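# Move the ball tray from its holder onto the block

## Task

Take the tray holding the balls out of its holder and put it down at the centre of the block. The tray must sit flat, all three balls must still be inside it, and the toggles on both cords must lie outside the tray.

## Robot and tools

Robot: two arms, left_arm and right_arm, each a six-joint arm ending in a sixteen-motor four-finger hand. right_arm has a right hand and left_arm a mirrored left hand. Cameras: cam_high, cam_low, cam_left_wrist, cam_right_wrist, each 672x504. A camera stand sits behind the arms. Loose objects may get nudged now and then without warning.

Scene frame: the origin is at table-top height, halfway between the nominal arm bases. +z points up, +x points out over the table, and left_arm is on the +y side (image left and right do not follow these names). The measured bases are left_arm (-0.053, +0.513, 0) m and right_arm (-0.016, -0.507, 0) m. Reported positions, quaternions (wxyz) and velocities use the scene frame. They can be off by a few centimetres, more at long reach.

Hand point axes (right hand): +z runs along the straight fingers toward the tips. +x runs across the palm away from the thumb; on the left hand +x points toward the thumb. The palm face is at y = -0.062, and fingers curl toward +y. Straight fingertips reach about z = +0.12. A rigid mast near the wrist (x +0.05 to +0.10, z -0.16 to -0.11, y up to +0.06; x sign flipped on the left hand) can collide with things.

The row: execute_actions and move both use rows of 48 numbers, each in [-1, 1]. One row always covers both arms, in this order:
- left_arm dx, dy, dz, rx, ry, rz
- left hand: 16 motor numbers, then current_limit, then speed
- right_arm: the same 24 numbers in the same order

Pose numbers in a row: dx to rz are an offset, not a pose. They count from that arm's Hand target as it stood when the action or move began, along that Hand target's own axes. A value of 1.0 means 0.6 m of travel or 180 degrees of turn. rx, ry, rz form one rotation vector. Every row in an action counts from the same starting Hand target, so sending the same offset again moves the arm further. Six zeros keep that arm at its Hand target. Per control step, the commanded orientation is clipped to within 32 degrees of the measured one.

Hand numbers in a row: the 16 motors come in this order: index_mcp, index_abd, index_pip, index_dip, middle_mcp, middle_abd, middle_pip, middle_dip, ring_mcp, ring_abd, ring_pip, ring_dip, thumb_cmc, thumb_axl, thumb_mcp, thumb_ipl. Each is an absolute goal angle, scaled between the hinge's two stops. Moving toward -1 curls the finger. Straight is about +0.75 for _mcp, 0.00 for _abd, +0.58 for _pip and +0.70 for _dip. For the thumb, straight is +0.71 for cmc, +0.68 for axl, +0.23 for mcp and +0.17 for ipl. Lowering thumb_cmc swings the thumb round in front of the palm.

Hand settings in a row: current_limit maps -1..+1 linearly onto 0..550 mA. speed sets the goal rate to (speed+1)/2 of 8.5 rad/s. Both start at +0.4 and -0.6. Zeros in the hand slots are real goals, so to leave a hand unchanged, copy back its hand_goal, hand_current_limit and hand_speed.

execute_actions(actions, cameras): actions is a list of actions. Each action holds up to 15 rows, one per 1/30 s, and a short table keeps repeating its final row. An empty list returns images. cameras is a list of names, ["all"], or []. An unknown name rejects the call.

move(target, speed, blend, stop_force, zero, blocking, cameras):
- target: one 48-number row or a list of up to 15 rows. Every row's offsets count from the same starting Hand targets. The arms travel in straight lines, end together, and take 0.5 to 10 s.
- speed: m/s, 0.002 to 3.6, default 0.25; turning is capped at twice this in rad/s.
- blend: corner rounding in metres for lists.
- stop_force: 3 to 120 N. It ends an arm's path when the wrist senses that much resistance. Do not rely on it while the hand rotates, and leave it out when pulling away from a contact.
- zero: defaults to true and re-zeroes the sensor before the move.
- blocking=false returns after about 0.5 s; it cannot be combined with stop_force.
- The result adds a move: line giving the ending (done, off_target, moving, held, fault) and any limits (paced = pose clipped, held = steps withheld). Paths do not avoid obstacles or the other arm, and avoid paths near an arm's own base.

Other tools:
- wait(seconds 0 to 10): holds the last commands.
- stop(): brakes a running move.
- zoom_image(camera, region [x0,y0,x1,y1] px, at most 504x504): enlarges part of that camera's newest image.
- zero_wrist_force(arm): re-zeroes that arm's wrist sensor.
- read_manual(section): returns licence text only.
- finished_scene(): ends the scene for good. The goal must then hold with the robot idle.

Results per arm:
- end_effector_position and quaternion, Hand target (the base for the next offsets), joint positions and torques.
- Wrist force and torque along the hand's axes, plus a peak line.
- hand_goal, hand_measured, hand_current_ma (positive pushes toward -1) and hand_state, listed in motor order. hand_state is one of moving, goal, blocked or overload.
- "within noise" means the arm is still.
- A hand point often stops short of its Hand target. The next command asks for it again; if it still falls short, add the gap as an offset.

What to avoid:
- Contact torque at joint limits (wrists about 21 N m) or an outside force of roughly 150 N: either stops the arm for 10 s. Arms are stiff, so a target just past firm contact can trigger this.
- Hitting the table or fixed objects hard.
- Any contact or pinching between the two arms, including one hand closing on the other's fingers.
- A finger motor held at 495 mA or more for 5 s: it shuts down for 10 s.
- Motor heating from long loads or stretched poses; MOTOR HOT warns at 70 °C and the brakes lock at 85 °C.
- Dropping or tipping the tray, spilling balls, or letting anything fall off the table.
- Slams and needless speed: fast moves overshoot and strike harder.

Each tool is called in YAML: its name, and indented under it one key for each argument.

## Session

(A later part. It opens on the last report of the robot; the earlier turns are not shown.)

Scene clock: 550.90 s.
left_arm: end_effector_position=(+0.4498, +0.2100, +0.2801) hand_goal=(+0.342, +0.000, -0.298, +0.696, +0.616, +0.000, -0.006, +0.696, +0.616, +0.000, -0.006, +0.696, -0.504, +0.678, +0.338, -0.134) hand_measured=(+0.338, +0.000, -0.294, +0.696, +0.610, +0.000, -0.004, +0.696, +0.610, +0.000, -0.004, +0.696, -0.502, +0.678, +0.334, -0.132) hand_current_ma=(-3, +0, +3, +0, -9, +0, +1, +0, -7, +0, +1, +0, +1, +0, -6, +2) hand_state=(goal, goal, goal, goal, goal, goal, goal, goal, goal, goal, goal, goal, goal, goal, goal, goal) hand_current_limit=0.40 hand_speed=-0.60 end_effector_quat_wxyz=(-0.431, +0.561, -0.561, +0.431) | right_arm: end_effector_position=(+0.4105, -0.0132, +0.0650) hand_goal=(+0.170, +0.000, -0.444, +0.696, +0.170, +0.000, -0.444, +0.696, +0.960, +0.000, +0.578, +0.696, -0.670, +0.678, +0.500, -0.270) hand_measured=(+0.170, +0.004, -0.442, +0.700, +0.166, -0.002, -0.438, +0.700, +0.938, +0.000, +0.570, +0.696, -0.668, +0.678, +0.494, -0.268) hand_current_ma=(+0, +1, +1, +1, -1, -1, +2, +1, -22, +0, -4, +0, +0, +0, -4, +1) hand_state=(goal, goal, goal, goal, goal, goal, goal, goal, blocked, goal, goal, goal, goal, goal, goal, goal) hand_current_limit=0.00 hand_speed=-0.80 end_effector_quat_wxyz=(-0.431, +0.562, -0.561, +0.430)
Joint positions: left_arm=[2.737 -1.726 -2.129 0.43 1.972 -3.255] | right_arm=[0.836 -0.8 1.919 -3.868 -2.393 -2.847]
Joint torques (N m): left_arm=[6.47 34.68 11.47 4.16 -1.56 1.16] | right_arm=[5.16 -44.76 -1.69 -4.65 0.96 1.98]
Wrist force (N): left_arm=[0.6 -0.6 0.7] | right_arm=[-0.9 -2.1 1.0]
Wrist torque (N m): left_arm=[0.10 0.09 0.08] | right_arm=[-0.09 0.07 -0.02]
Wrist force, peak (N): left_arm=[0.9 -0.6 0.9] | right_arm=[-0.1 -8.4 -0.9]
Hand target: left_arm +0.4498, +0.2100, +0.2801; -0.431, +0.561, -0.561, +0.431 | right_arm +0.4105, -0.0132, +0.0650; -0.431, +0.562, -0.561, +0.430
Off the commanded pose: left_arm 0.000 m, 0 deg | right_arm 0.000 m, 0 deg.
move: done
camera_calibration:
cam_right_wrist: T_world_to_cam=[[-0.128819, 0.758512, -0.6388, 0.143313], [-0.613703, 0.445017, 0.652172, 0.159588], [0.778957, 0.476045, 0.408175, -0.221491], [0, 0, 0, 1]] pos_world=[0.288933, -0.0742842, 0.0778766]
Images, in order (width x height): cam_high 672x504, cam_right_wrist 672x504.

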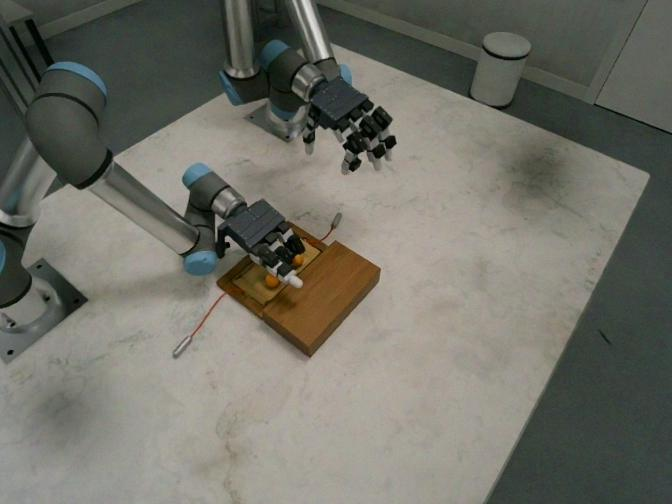

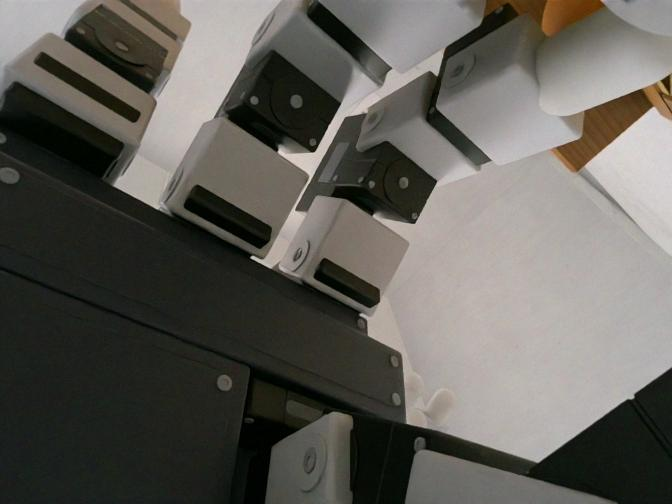

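move:
  target: [0,0,0,0,0,0,0.342,0,-0.299,0.696,0.616,0,-0.007,0.696,0.616,0,-0.007,0.696,-0.504,0.678,0.337,-0.135,0.4,-0.6,0,-0.225,-0.0603,0,0,0,0.17,0,-0.445,0.696,0.17,0,-0.445,0.696,0.959,0,0.577,0.696,-0.671,0.678,0.5,-0.27,0.0,-0.8]
  speed: 0.15
  cameras: ["cam_high"]

zoom_image:
  camera: "cam_high"
  region: [200, 190, 350, 320]

Scene clock: 576.93 s.
left_arm: end_effector_position=(+0.4498, +0.2100, +0.2801) hand_goal=(+0.342, +0.000, -0.298, +0.696, +0.616, +0.000, -0.006, +0.696, +0.616, +0.000, -0.006, +0.696, -0.504, +0.678, +0.338, -0.134) hand_measured=(+0.338, +0.000, -0.294, +0.696, +0.610, +0.000, -0.004, +0.696, +0.610, +0.000, -0.004, +0.696, -0.502, +0.678, +0.334, -0.132) hand_current_ma=(-3, +0, +3, +0, -9, +0, +1, +0, -7, +0, +1, +0, +1, +0, -6, +2) hand_state=(goal, goal, goal, goal, goal, goal, goal, goal, goal, goal, goal, goal, goal, goal, goal, goal) hand_current_limit=0.40 hand_speed=-0.60 end_effector_quat_wxyz=(-0.431, +0.561, -0.561, +0.431) | right_arm: end_effector_position=(+0.4107, -0.0132, +0.2048) hand_goal=(+0.170, +0.000, -0.444, +0.696, +0.170, +0.000, -0.444, +0.696, +0.960, +0.000, +0.578, +0.696, -0.670, +0.678, +0.500, -0.270) hand_measured=(+0.168, +0.004, -0.442, +0.698, +0.166, -0.002, -0.440, +0.700, +0.938, +0.000, +0.570, +0.696, -0.668, +0.678, +0.494, -0.268) hand_current_ma=(+0, +1, +1, +1, -1, -1, +2, +1, -21, +0, -4, +0, +0, +0, -3, +1) hand_state=(goal, goal, goal, goal, goal, goal, goal, goal, blocked, goal, goal, goal, goal, goal, goal, goal) hand_current_limit=0.00 hand_speed=-0.80 end_effector_quat_wxyz=(-0.431, +0.562, -0.561, +0.430)
Joint positions: left_arm=[2.737 -1.726 -2.129 0.43 1.972 -3.255] | right_arm=[0.836 -1.088 1.899 -3.562 -2.393 -2.847]
Joint torques (N m): left_arm=[5.7 33.98 12.16 4.03 -1.51 1.06] | right_arm=[-7.33 -41.21 -8.28 -2.57 1.7 1.37]
Wrist force (N): left_arm=[0.8 -0.6 0.9] | right_arm=[-1.0 -1.2 1.5]
Wrist torque (N m): left_arm=[0.07 0.07 0.09] | right_arm=[-0.08 0.01 -0.08]
Wrist force, peak (N): left_arm=[0.7 -0.9 0.9] | right_arm=[-0.5 -3.3 0.9]
Hand target: left_arm +0.4498, +0.2100, +0.2801; -0.431, +0.561, -0.561, +0.431 | right_arm +0.4106, -0.0132, +0.2047; -0.431, +0.562, -0.561, +0.430
Off the commanded pose: left_arm 0.000 m, 0 deg | right_arm 0.000 m, 0 deg.
move: done
Images, in order (width x height): cam_high 672x504.

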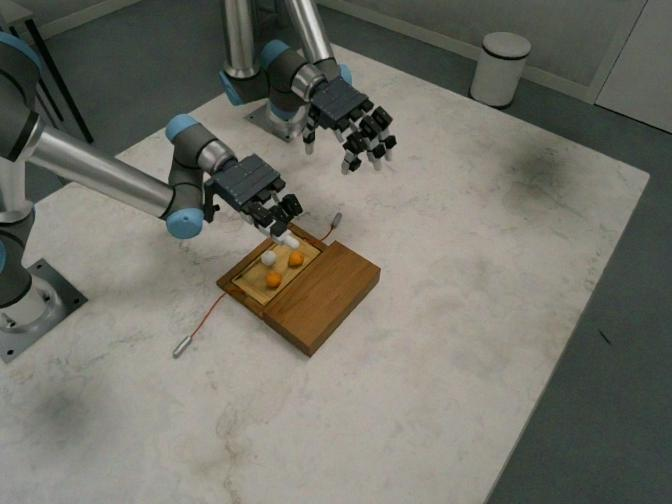

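Scaled by 3.360 from the camera's 672x504 image, which has a finer 960x720 frame.

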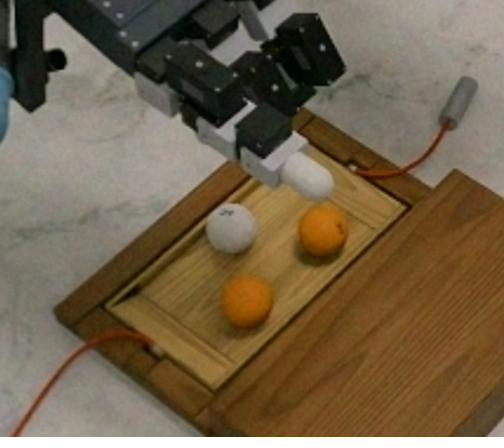

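move:
  target: [-0.0802,0.2562,0.0742,0,-0.1073,-0.0288,0.342,0,-0.299,0.696,0.616,0,-0.007,0.696,0.616,0,-0.007,0.696,-0.504,0.678,0.337,-0.135,0.4,-0.6,0.5497,0.1267,0.0725,0,0,0,0.342,0,-0.299,0.696,0.616,0,-0.007,0.696,0.616,0,-0.007,0.696,-0.504,0.678,0.337,-0.135,0.4,-0.6]
  speed: 0.25
  cameras: ["cam_high","cam_low"]

zoom_image:
  camera: "cam_high"
  region: [130, 270, 250, 370]

zoom_image:
  camera: "cam_high"
  region: [270, 160, 400, 260]

Scene clock: 604.10 s.
left_arm: end_effector_position=(+0.4533, +0.2580, +0.1202) hand_goal=(+0.342, +0.000, -0.298, +0.696, +0.616, +0.000, -0.006, +0.696, +0.616, +0.000, -0.006, +0.696, -0.504, +0.678, +0.338, -0.134) hand_measured=(+0.338, +0.000, -0.294, +0.696, +0.608, +0.000, -0.004, +0.696, +0.610, +0.000, -0.004, +0.696, -0.502, +0.678, +0.334, -0.132) hand_current_ma=(-3, +0, +3, +0, -10, +0, +1, +0, -8, +0, +1, +0, +1, +0, -6, +2) hand_state=(goal, goal, goal, goal, goal, goal, goal, goal, goal, goal, goal, goal, goal, goal, goal, goal) hand_current_limit=0.40 hand_speed=-0.60 end_effector_quat_wxyz=(-0.499, +0.650, -0.455, +0.350) | right_arm: end_effector_position=(+0.4334, -0.3430, +0.1198) hand_goal=(+0.342, +0.000, -0.298, +0.696, +0.616, +0.000, -0.006, +0.696, +0.616, +0.000, -0.006, +0.696, -0.504, +0.678, +0.338, -0.134) hand_measured=(+0.330, +0.002, -0.300, +0.698, +0.596, -0.002, -0.010, +0.698, +0.608, +0.000, -0.004, +0.696, -0.506, +0.678, +0.338, -0.136) hand_current_ma=(-9, +1, +0, +1, -18, +0, -2, +1, -4, +0, +0, +0, -1, +0, +0, -1) hand_state=(goal, goal, goal, goal, goal, goal, goal, goal, goal, goal, goal, goal, goal, goal, goal, goal) hand_current_limit=0.40 hand_speed=-0.60 end_effector_quat_wxyz=(-0.430, +0.562, -0.561, +0.430)
Joint positions: left_arm=[2.696 -2.109 -2.189 0.788 2.342 -3.405] | right_arm=[0.004 -1.164 2.581 -4.295 -1.599 -3.134]
Joint torques (N m): left_arm=[5.48 27.55 8.01 1.27 0.28 -0.06] | right_arm=[-6.96 -38.57 -9.01 -3.27 1.95 0.12]
Wrist force (N): left_arm=[0.4 -0.5 1.2] | right_arm=[-0.8 -1.8 2.1]
Wrist torque (N m): left_arm=[0.06 0.09 0.04] | right_arm=[-0.35 0.04 0.14]
Wrist force, peak (N): left_arm=[1.5 -1.8 0.4] | right_arm=[-3.0 -1.9 1.6]
Hand target: left_arm +0.4532, +0.2581, +0.1201; -0.499, +0.650, -0.455, +0.350 | right_arm +0.4334, -0.3430, +0.1199; -0.431, +0.562, -0.561, +0.430
Off the commanded pose: left_arm 0.000 m, 0 deg | right_arm 0.000 m, 0 deg.
move: done
Images, in order (width x height): cam_high 672x504, cam_low 672x504.

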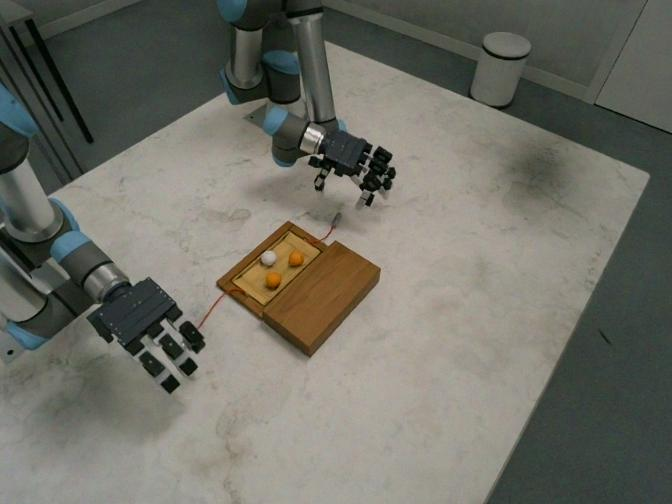

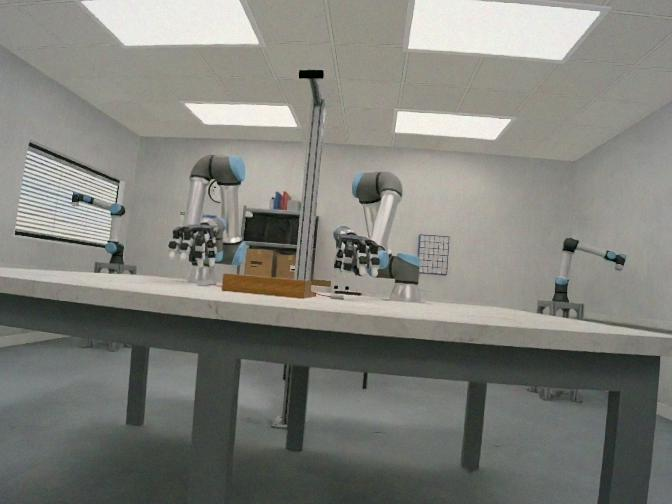

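Scaled by 4.200 from the camera's 672x504 image, which has a finer 960x720 frame.

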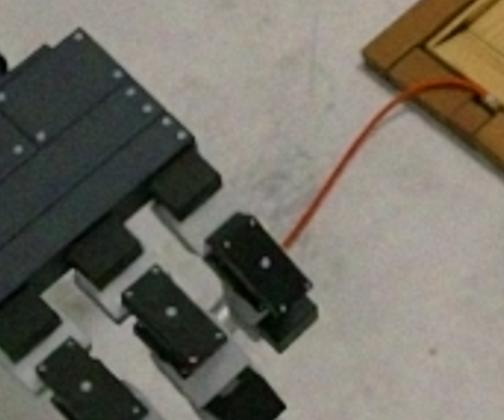

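Scaled by 3.877 from the camera's 672x504 image, which has a finer 960x720 frame.

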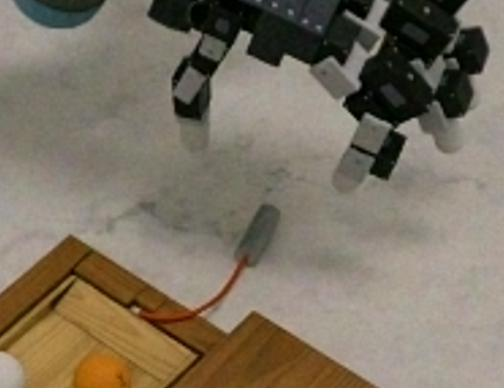

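move:
  target: [0,0.1288,0.0345,0,0,0,0.342,0,-0.299,0.696,0.616,0,-0.007,0.696,0.616,0,-0.007,0.696,-0.504,0.678,0.337,-0.135,0.4,-0.6,0,0.1288,0.0345,0,0,0,0.342,0,-0.299,0.696,0.616,0,-0.007,0.696,0.616,0,-0.007,0.696,-0.504,0.678,0.337,-0.135,0.4,-0.6]
  speed: 0.07
  stop_force: 10
  cameras: ["cam_high","cam_low"]

zoom_image:
  camera: "cam_high"
  region: [130, 290, 230, 370]

zoom_image:
  camera: "cam_high"
  region: [270, 160, 400, 260]

zoom_image:
  camera: "cam_low"
  region: [310, 230, 410, 310]

Scene clock: 617.73 s.
left_arm: end_effector_position=(+0.4532, +0.2581, +0.0441) hand_goal=(+0.342, +0.000, -0.298, +0.696, +0.616, +0.000, -0.006, +0.696, +0.616, +0.000, -0.006, +0.696, -0.504, +0.678, +0.338, -0.134) hand_measured=(+0.340, -0.004, -0.300, +0.694, +0.608, +0.000, -0.004, +0.696, +0.608, +0.000, -0.004, +0.696, -0.504, +0.678, +0.334, -0.132) hand_current_ma=(-2, -2, -2, -2, -12, +0, +1, +0, -10, +0, +1, +0, +1, +0, -6, +2) hand_state=(goal, goal, goal, goal, goal, goal, goal, goal, goal, goal, goal, goal, goal, goal, goal, goal) hand_current_limit=0.40 hand_speed=-0.60 end_effector_quat_wxyz=(-0.499, +0.650, -0.455, +0.350) | right_arm: end_effector_position=(+0.4332, -0.3430, +0.0434) hand_goal=(+0.342, +0.000, -0.298, +0.696, +0.616, +0.000, -0.006, +0.696, +0.616, +0.000, -0.006, +0.696, -0.504, +0.678, +0.338, -0.134) hand_measured=(+0.340, +0.000, -0.310, +0.688, +0.598, -0.002, -0.010, +0.698, +0.608, +0.000, -0.004, +0.696, -0.506, +0.678, +0.338, -0.136) hand_current_ma=(-1, +0, -7, -3, -17, +0, -2, +1, -4, +0, +0, +0, -1, +0, +0, -1) hand_state=(goal, goal, goal, goal, goal, goal, goal, goal, goal, goal, goal, goal, goal, goal, goal, goal) hand_current_limit=0.40 hand_speed=-0.60 end_effector_quat_wxyz=(-0.430, +0.562, -0.561, +0.430)
Joint positions: left_arm=[2.697 -2.316 -2.171 0.978 2.342 -3.405] | right_arm=[0.004 -0.833 2.552 -4.597 -1.599 -3.134]
Joint torques (N m): left_arm=[0.09 29.34 -3.88 4.29 -0.27 0.24] | right_arm=[3.03 -18.23 -2.97 -4.58 -1.52 0.95]
Wrist force (N): left_arm=[0.2 -0.1 1.0] | right_arm=[-1.5 -3.9 0.5]
Wrist torque (N m): left_arm=[0.15 0.11 0.00] | right_arm=[-0.22 0.10 -0.05]
Wrist force, peak (N): left_arm=[-1.3 -16.9 -1.9] | right_arm=[-1.3 -14.6 -1.9]
Hand target: left_arm +0.4532, +0.2581, +0.0441; -0.499, +0.650, -0.455, +0.350 (not the last commanded pose) | right_arm +0.4332, -0.3430, +0.0434; -0.430, +0.562, -0.561, +0.430 (not the last commanded pose)
Off the commanded pose: left_arm 0.004 m, 0 deg | right_arm 0.003 m, 0 deg.
move: contact (left_arm, right_arm)
Images, in order (width x height): cam_high 672x504, cam_low 672x504.

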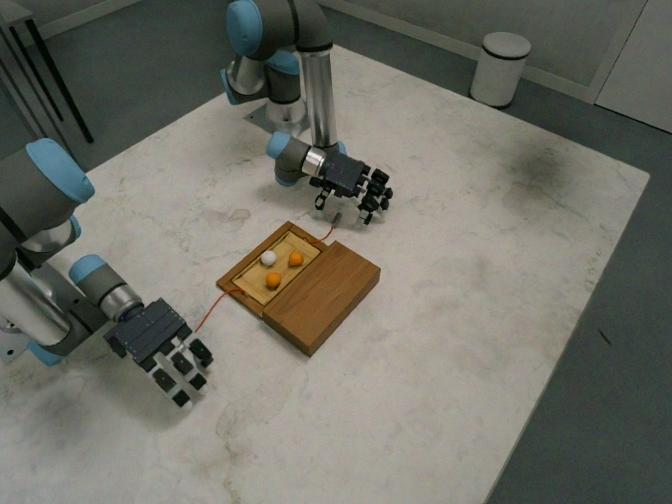

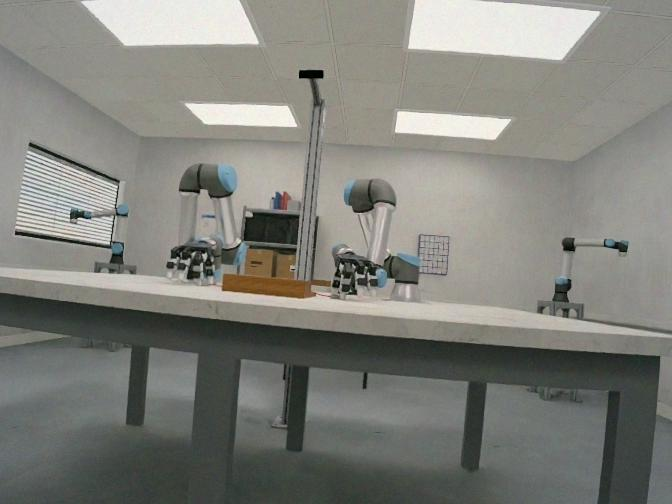

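Scaled by 5.040 from the camera's 672x504 image, which has a finer 960x720 frame.

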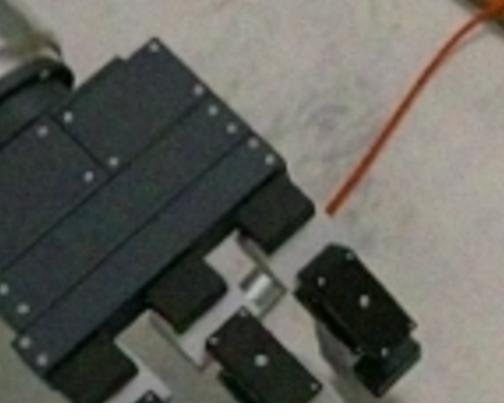

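Scaled by 3.877 from the camera's 672x504 image, which has a finer 960x720 frame.

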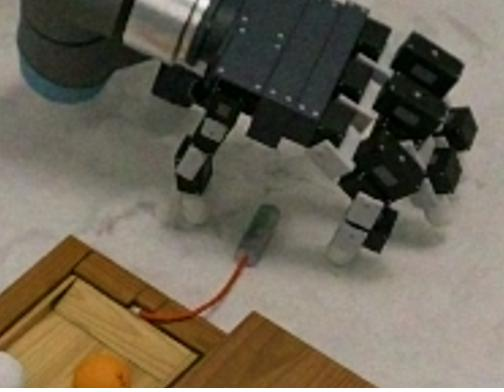

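Scaled by 5.040 from the camera's 672x504 image, which has a finer 960x720 frame.

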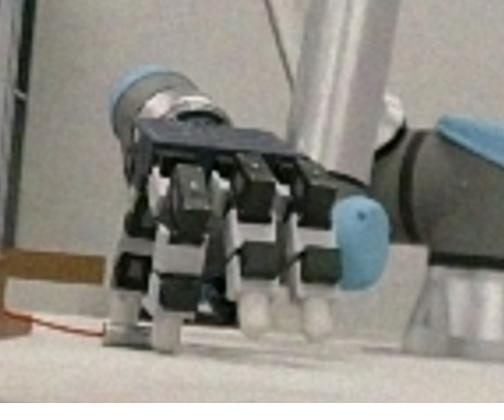

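move:
  target:
    - [0,-0.00805,-0.00216,0,0,0,0.342,0,-0.299,0.696,0.616,0,-0.007,0.696,0.616,0,-0.007,0.696,-0.504,0.678,0.337,-0.135,0.4,-0.6,0,-0.00805,-0.00216,0,0,0,0.342,0,-0.299,0.696,0.616,0,-0.007,0.696,0.616,0,-0.007,0.696,-0.504,0.678,0.337,-0.135,0.4,-0.6]
    - [0,-0.00805,-0.00216,0,0,0,0.068,0,-0.299,0.696,0.616,0,-0.007,0.696,0.616,0,-0.007,0.696,-0.504,0.678,0.175,-0.135,0.0,-0.8,0,-0.00805,-0.00216,0,0,0,0.068,0,-0.299,0.696,0.616,0,-0.007,0.696,0.616,0,-0.007,0.696,-0.504,0.678,0.175,-0.135,0.0,-0.8]
    - [0,0.0008,0.0002,0,0,0,0.068,0,-0.299,0.696,0.616,0,-0.007,0.696,0.616,0,-0.007,0.696,-0.504,0.678,0.175,-0.135,0.0,-0.8,0,0.0008,0.0002,0,0,0,0.068,0,-0.299,0.696,0.616,0,-0.007,0.696,0.616,0,-0.007,0.696,-0.504,0.678,0.175,-0.135,0.0,-0.8]
  speed: 0.03
  cameras: ["cam_high","cam_low","cam_left_wrist","cam_right_wrist"]

zoom_image:
  camera: "cam_high"
  region: [270, 160, 400, 260]

zoom_image:
  camera: "cam_low"
  region: [320, 240, 400, 310]

zoom_image:
  camera: "cam_low"
  region: [150, 230, 230, 300]

Scene clock: 646.37 s.
left_arm: end_effector_position=(+0.4532, +0.2581, +0.0435) hand_goal=(+0.068, +0.000, -0.298, +0.696, +0.616, +0.000, -0.006, +0.696, +0.616, +0.000, -0.006, +0.696, -0.504, +0.678, +0.176, -0.134) hand_measured=(+0.068, -0.002, -0.300, +0.694, +0.608, +0.000, -0.004, +0.696, +0.608, +0.000, -0.004, +0.696, -0.504, +0.678, +0.178, -0.132) hand_current_ma=(+0, -2, -1, -2, -12, +0, +1, +0, -10, +0, +1, +0, +1, +0, +2, +2) hand_state=(goal, goal, goal, goal, goal, goal, goal, goal, goal, goal, goal, goal, goal, goal, goal, goal) hand_current_limit=0.00 hand_speed=-0.80 end_effector_quat_wxyz=(-0.499, +0.650, -0.455, +0.350) | right_arm: end_effector_position=(+0.4332, -0.3430, +0.0428) hand_goal=(+0.068, +0.000, -0.298, +0.696, +0.616, +0.000, -0.006, +0.696, +0.616, +0.000, -0.006, +0.696, -0.504, +0.678, +0.176, -0.134) hand_measured=(+0.068, +0.000, -0.300, +0.694, +0.598, -0.002, -0.010, +0.698, +0.608, +0.000, -0.004, +0.696, -0.506, +0.678, +0.178, -0.136) hand_current_ma=(+0, +0, +0, -1, -17, +0, -2, +1, -4, +0, +0, +0, -1, +0, +1, +0) hand_state=(goal, goal, goal, goal, goal, goal, goal, goal, goal, goal, goal, goal, goal, goal, goal, goal) hand_current_limit=0.00 hand_speed=-0.80 end_effector_quat_wxyz=(-0.430, +0.562, -0.561, +0.430)
Joint positions: left_arm=[2.697 -2.318 -2.171 0.979 2.342 -3.405] | right_arm=[0.004 -0.83 2.551 -4.599 -1.599 -3.134]
Joint torques (N m): left_arm=[-7.24 46.32 18.31 1.36 1.92 -0.84] | right_arm=[-1.91 -46.74 -3.24 -1.02 -0.43 0.64]
Wrist force (N): left_arm=[0.2 -0.3 0.9] | right_arm=[-1.4 -1.1 1.2]
Wrist torque (N m): left_arm=[0.12 0.11 0.01] | right_arm=[-0.21 0.09 -0.09]
Wrist force, peak (N): left_arm=[0.4 -0.1 1.4] | right_arm=[-1.4 -4.3 0.4]
Hand target: left_arm +0.4532, +0.2581, +0.0436; -0.499, +0.650, -0.455, +0.350 | right_arm +0.4332, -0.3430, +0.0429; -0.430, +0.562, -0.561, +0.430
Off the commanded pose: left_arm 0.000 m, 0 deg | right_arm 0.000 m, 0 deg.
move: done
camera_calibration:
cam_left_wrist: T_world_to_cam=[[-0.164171, 0.787561, 0.593966, -0.195489], [-0.400721, -0.60346, 0.68939, 0.25836], [0.901372, -0.124837, 0.414662, -0.274042], [0, 0, 0, 1]] pos_world=[0.31845, 0.275659, 0.0516382]
cam_right_wrist: T_world_to_cam=[[-0.128967, 0.758433, -0.638863, 0.382295], [-0.613501, 0.445129, 0.652286, 0.334674], [0.779092, 0.476067, 0.407893, -0.0731718], [0, 0, 0, 1]] pos_world=[0.311634, -0.404084, 0.0557768]

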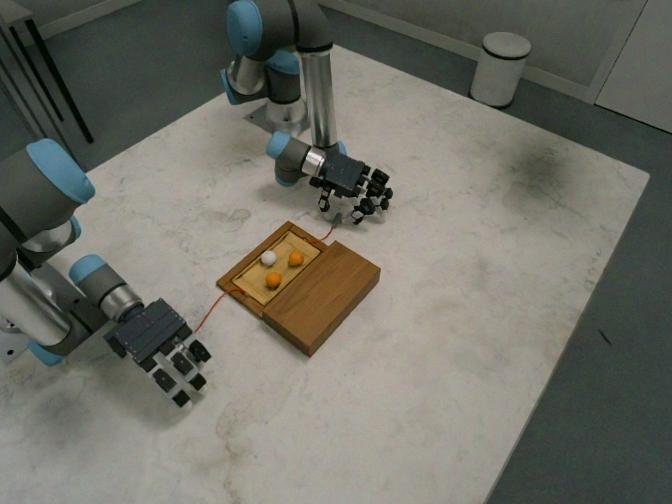

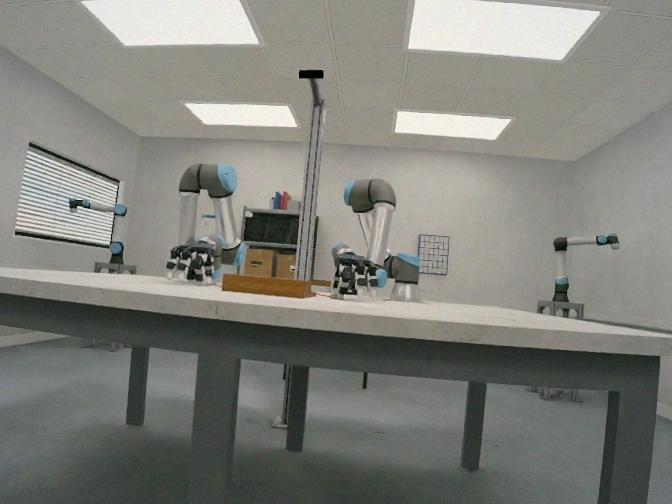

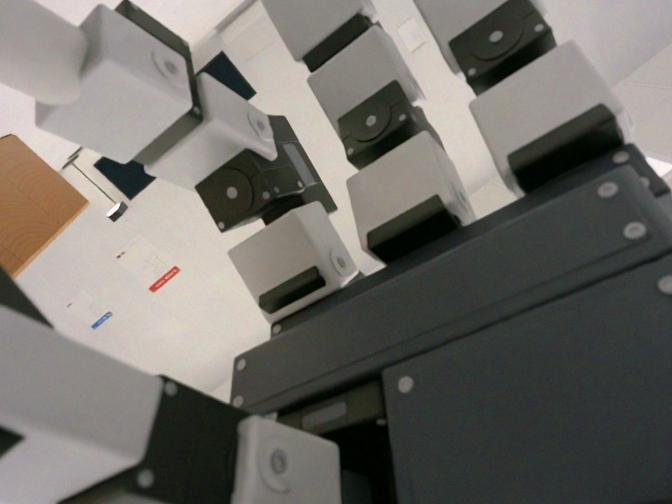

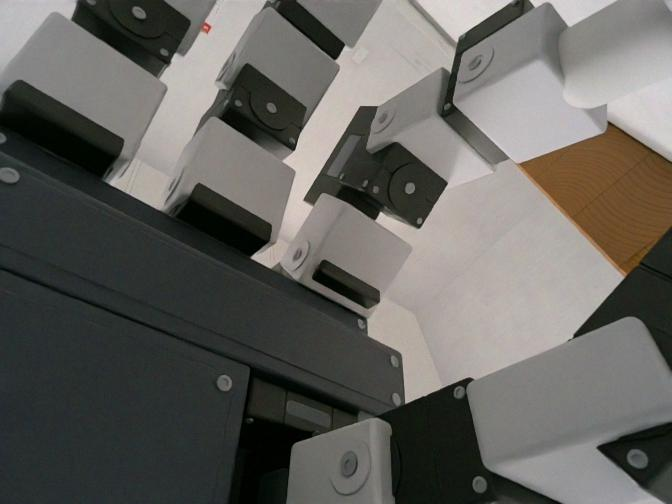

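Scaled by 3.877 from the camera's 672x504 image, which has a finer 960x720 frame.

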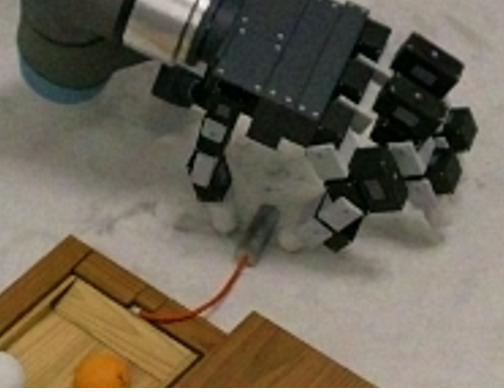

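Scaled by 6.300 from the camera's 672x504 image, which has a finer 960x720 frame.

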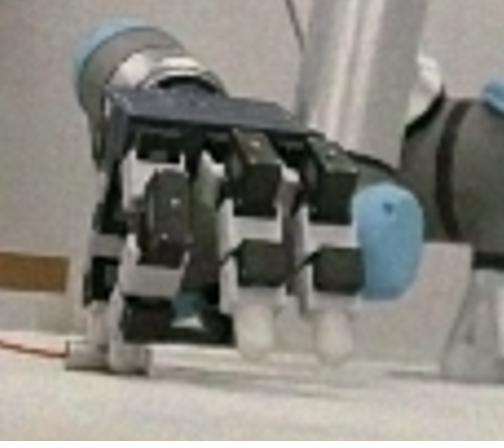

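Scaled by 6.300 from the camera's 672x504 image, which has a finer 960x720 frame.

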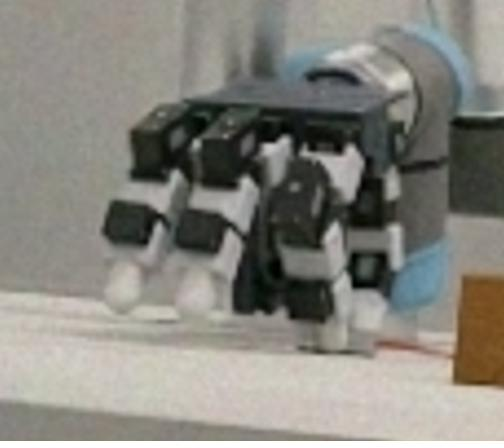

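move:
  target: [0,0,0,0,0,0,-0.082,0,-0.299,0.696,0.616,0,-0.007,0.696,0.616,0,-0.007,0.696,-0.504,0.678,-0.022,-0.135,0.2,-0.9,0,0,0,0,0,0,-0.082,0,-0.299,0.696,0.616,0,-0.007,0.696,0.616,0,-0.007,0.696,-0.504,0.678,-0.022,-0.135,0.2,-0.9]
  speed: 0.03
  cameras: ["cam_high","cam_low"]

zoom_image:
  camera: "cam_high"
  region: [270, 160, 400, 260]

zoom_image:
  camera: "cam_low"
  region: [320, 240, 400, 310]

zoom_image:
  camera: "cam_high"
  region: [130, 290, 230, 370]

Scene clock: 664.10 s.
left_arm: end_effector_position=(+0.4532, +0.2581, +0.0436) hand_goal=(-0.082, +0.000, -0.298, +0.696, +0.616, +0.000, -0.006, +0.696, +0.616, +0.000, -0.006, +0.696, -0.504, +0.678, -0.022, -0.134) hand_measured=(+0.002, -0.002, -0.288, +0.696, +0.608, +0.000, -0.004, +0.696, +0.608, +0.000, -0.004, +0.696, -0.504, +0.678, +0.122, -0.126) hand_current_ma=(+273, -2, +13, +0, -12, +0, +1, +0, -10, +0, +1, +0, +1, +0, +330, +18) hand_state=(blocked, goal, goal, goal, goal, goal, goal, goal, goal, goal, goal, goal, goal, goal, blocked, goal) hand_current_limit=0.20 hand_speed=-0.90 end_effector_quat_wxyz=(-0.499, +0.650, -0.455, +0.350) | right_arm: end_effector_position=(+0.4332, -0.3430, +0.0429) hand_goal=(-0.082, +0.000, -0.298, +0.696, +0.616, +0.000, -0.006, +0.696, +0.616, +0.000, -0.006, +0.696, -0.504, +0.678, -0.022, -0.134) hand_measured=(+0.006, +0.000, -0.290, +0.696, +0.598, -0.002, -0.010, +0.698, +0.608, +0.000, -0.004, +0.696, -0.506, +0.678, +0.118, -0.122) hand_current_ma=(+212, +0, +5, +0, -17, +0, -2, +1, -4, +0, +0, +0, +0, +0, +330, +12) hand_state=(blocked, goal, goal, goal, goal, goal, goal, goal, goal, goal, goal, goal, goal, goal, blocked, goal) hand_current_limit=0.20 hand_speed=-0.90 end_effector_quat_wxyz=(-0.430, +0.562, -0.561, +0.430)
Joint positions: left_arm=[2.697 -2.318 -2.171 0.979 2.342 -3.405] | right_arm=[0.004 -0.83 2.551 -4.599 -1.599 -3.134]
Joint torques (N m): left_arm=[-6.38 41.54 -3.45 0.36 2.02 1.13] | right_arm=[5.54 -41.31 11.17 -0.69 -0.11 0.62]
Wrist force (N): left_arm=[0.0 -6.8 0.2] | right_arm=[-0.6 -8.7 -1.6]
Wrist torque (N m): left_arm=[-0.28 0.16 -0.08] | right_arm=[-0.69 -0.06 0.07]
Wrist force, peak (N): left_arm=[0.4 -7.1 0.4] | right_arm=[-0.7 -8.9 -1.8]
Hand target: left_arm +0.4532, +0.2581, +0.0436; -0.499, +0.650, -0.455, +0.350 | right_arm +0.4332, -0.3430, +0.0429; -0.430, +0.562, -0.561, +0.430
Off the commanded pose: left_arm 0.000 m, 0 deg | right_arm 0.000 m, 0 deg.
move: done
Images, in order (width x height): cam_high 672x504, cam_low 672x504.

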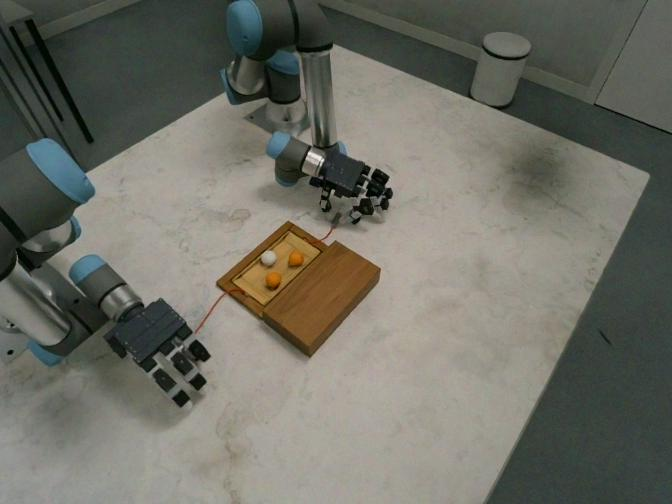

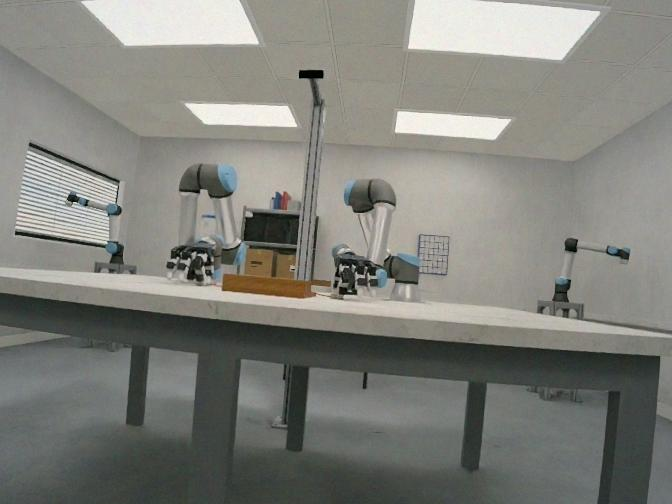

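Scaled by 3.877 from the camera's 672x504 image, which has a finer 960x720 frame.

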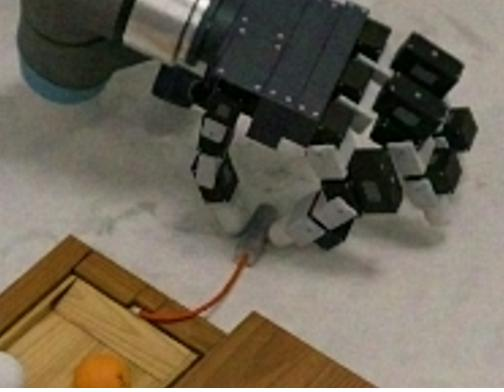

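Scaled by 6.300 from the camera's 672x504 image, which has a finer 960x720 frame.

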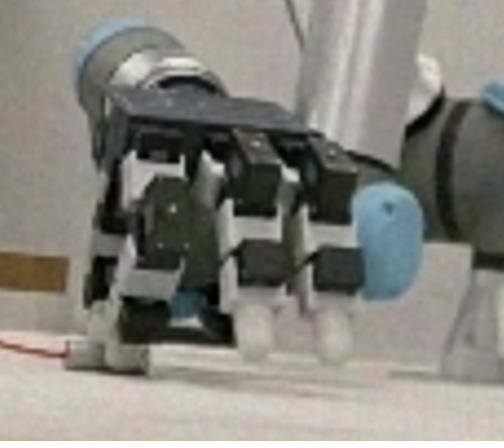

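Scaled by 5.040 from the camera's 672x504 image, which has a finer 960x720 frame.

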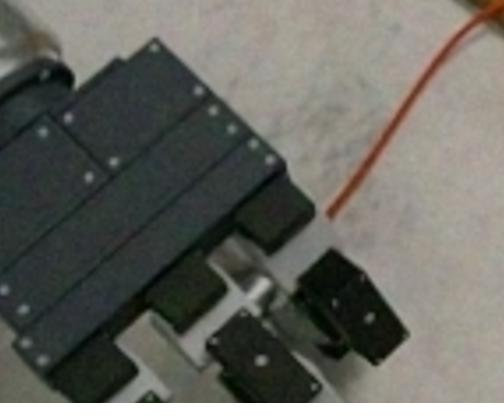

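move:
  target: [0,-0.0805,-0.0216,0,0,0,-0.082,0,-0.299,0.696,0.616,0,-0.007,0.696,0.616,0,-0.007,0.696,-0.504,0.678,-0.022,-0.135,0.2,-0.9,0,-0.0805,-0.0216,0,0,0,-0.082,0,-0.299,0.696,0.616,0,-0.007,0.696,0.616,0,-0.007,0.696,-0.504,0.678,-0.022,-0.135,0.2,-0.9]
  speed: 0.05
  cameras: ["cam_high","cam_low","cam_left_wrist","cam_right_wrist"]

zoom_image:
  camera: "cam_high"
  region: [270, 160, 400, 260]

zoom_image:
  camera: "cam_low"
  region: [320, 230, 400, 300]

zoom_image:
  camera: "cam_high"
  region: [130, 270, 250, 370]

zoom_image:
  camera: "cam_low"
  region: [150, 230, 230, 300]

Scene clock: 681.63 s.
left_arm: end_effector_position=(+0.4531, +0.2581, +0.0936) hand_goal=(-0.082, +0.000, -0.298, +0.696, +0.616, +0.000, -0.006, +0.696, +0.616, +0.000, -0.006, +0.696, -0.504, +0.678, -0.022, -0.134) hand_measured=(-0.002, -0.002, -0.266, +0.708, +0.608, +0.000, -0.004, +0.696, +0.608, +0.000, -0.004, +0.696, -0.504, +0.678, +0.108, -0.120) hand_current_ma=(+258, -2, +66, +20, -12, +0, +1, +0, -10, +0, +1, +0, +1, +0, +330, +32) hand_state=(blocked, goal, blocked, goal, goal, goal, goal, goal, goal, goal, goal, goal, goal, goal, blocked, goal) hand_current_limit=0.20 hand_speed=-0.90 end_effector_quat_wxyz=(-0.499, +0.650, -0.455, +0.350) | right_arm: end_effector_position=(+0.4332, -0.3430, +0.0929) hand_goal=(-0.082, +0.000, -0.298, +0.696, +0.616, +0.000, -0.006, +0.696, +0.616, +0.000, -0.006, +0.696, -0.504, +0.678, -0.022, -0.134) hand_measured=(+0.006, -0.004, -0.252, +0.718, +0.598, -0.002, -0.010, +0.698, +0.608, +0.000, -0.004, +0.696, -0.496, +0.680, +0.082, -0.114) hand_current_ma=(+212, -1, +66, +20, -17, +0, -2, +1, -4, +0, +0, +0, +3, +1, +330, +30) hand_state=(blocked, goal, blocked, blocked, goal, goal, goal, goal, goal, goal, goal, goal, goal, goal, blocked, blocked) hand_current_limit=0.20 hand_speed=-0.90 end_effector_quat_wxyz=(-0.430, +0.562, -0.561, +0.430)
Joint positions: left_arm=[2.697 -2.18 -2.188 0.858 2.342 -3.405] | right_arm=[0.004 -1.046 2.578 -4.41 -1.599 -3.134]
Joint torques (N m): left_arm=[-6.25 31.88 7.5 4.29 2.12 -1.3] | right_arm=[-7.02 -22.03 -10.16 -4.8 0.32 0.96]
Wrist force (N): left_arm=[0.5 0.1 1.1] | right_arm=[-1.0 -1.1 1.7]
Wrist torque (N m): left_arm=[0.15 0.09 0.01] | right_arm=[-0.23 0.05 -0.08]
Wrist force, peak (N): left_arm=[-0.1 -7.2 0.1] | right_arm=[-1.4 -9.2 -1.8]
Hand target: left_arm +0.4531, +0.2581, +0.0936; -0.499, +0.650, -0.455, +0.350 | right_arm +0.4332, -0.3430, +0.0929; -0.430, +0.562, -0.561, +0.430
Off the commanded pose: left_arm 0.000 m, 0 deg | right_arm 0.000 m, 0 deg.
move: done
camera_calibration:
cam_left_wrist: T_world_to_cam=[[-0.164141, 0.787494, 0.594063, -0.225265], [-0.400607, -0.603549, 0.689379, 0.223771], [0.901428, -0.124831, 0.414542, -0.294733], [0, 0, 0, 1]] pos_world=[0.318349, 0.275659, 0.101738]
cam_right_wrist: T_world_to_cam=[[-0.12917, 0.758436, -0.63882, 0.414298], [-0.613463, 0.445023, 0.652394, 0.301995], [0.779088, 0.476162, 0.407789, -0.0935163], [0, 0, 0, 1]] pos_world=[0.311635, -0.404084, 0.105777]

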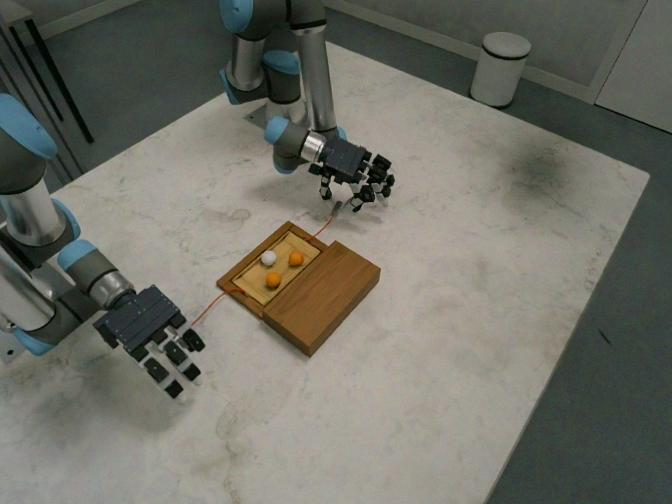

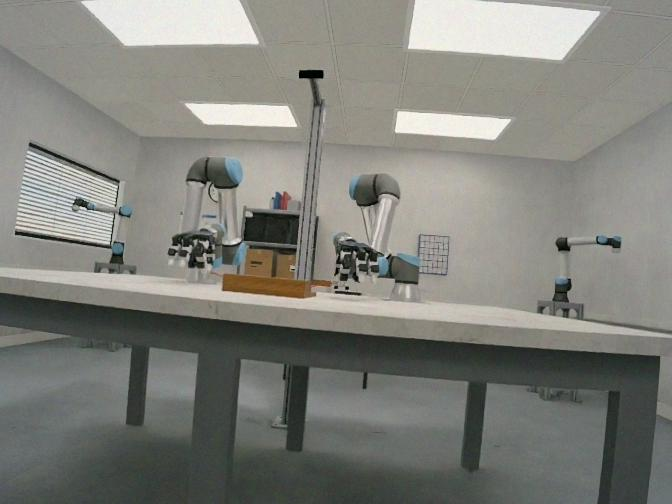

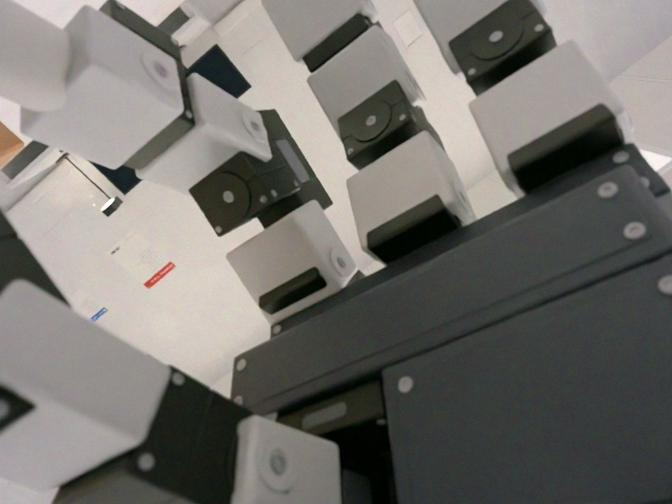

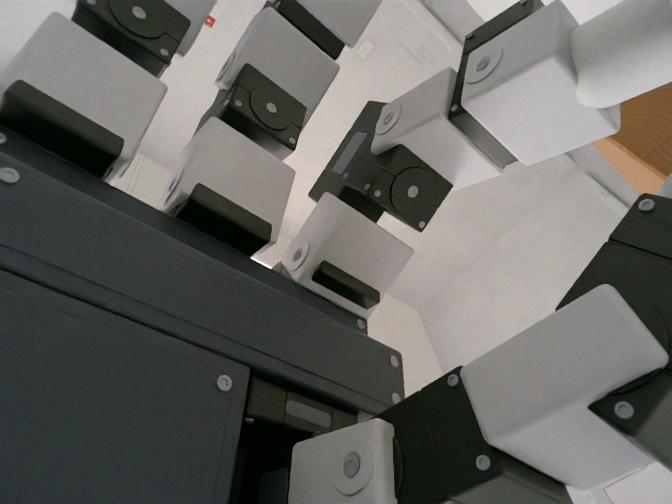

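Scaled by 3.877 from the camera's 672x504 image, which has a finer 960x720 frame.

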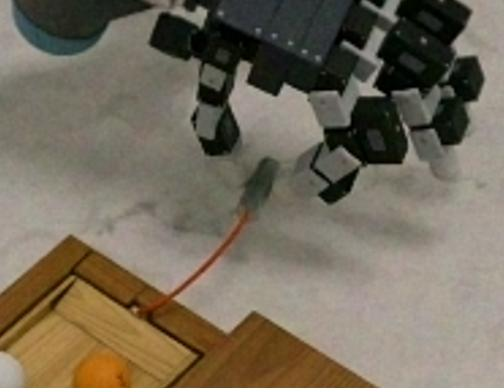

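Scaled by 6.300 from the camera's 672x504 image, which has a finer 960x720 frame.

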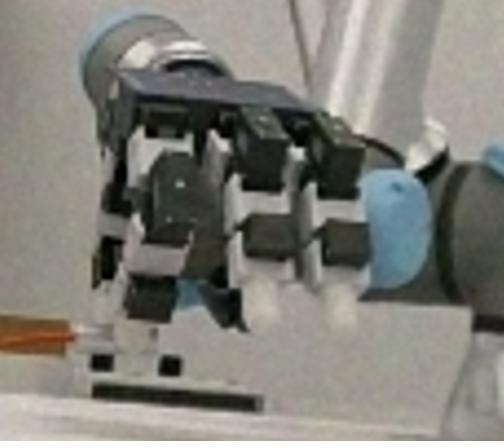

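Scaled by 4.200 from the camera's 672x504 image, which has a finer 960x720 frame.

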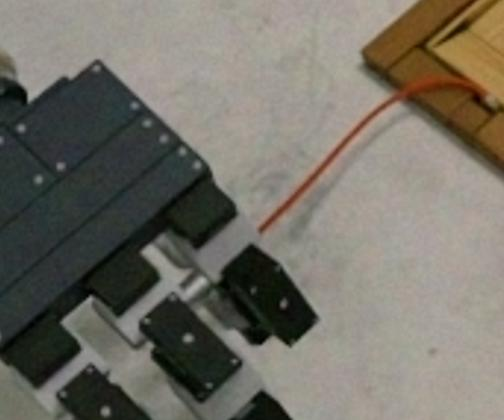

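Scaled by 6.300 from the camera's 672x504 image, which has a finer 960x720 frame.

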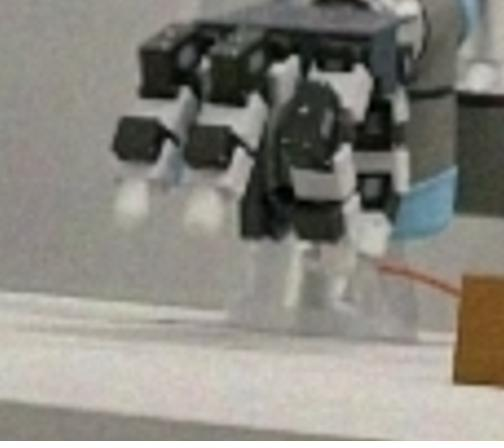

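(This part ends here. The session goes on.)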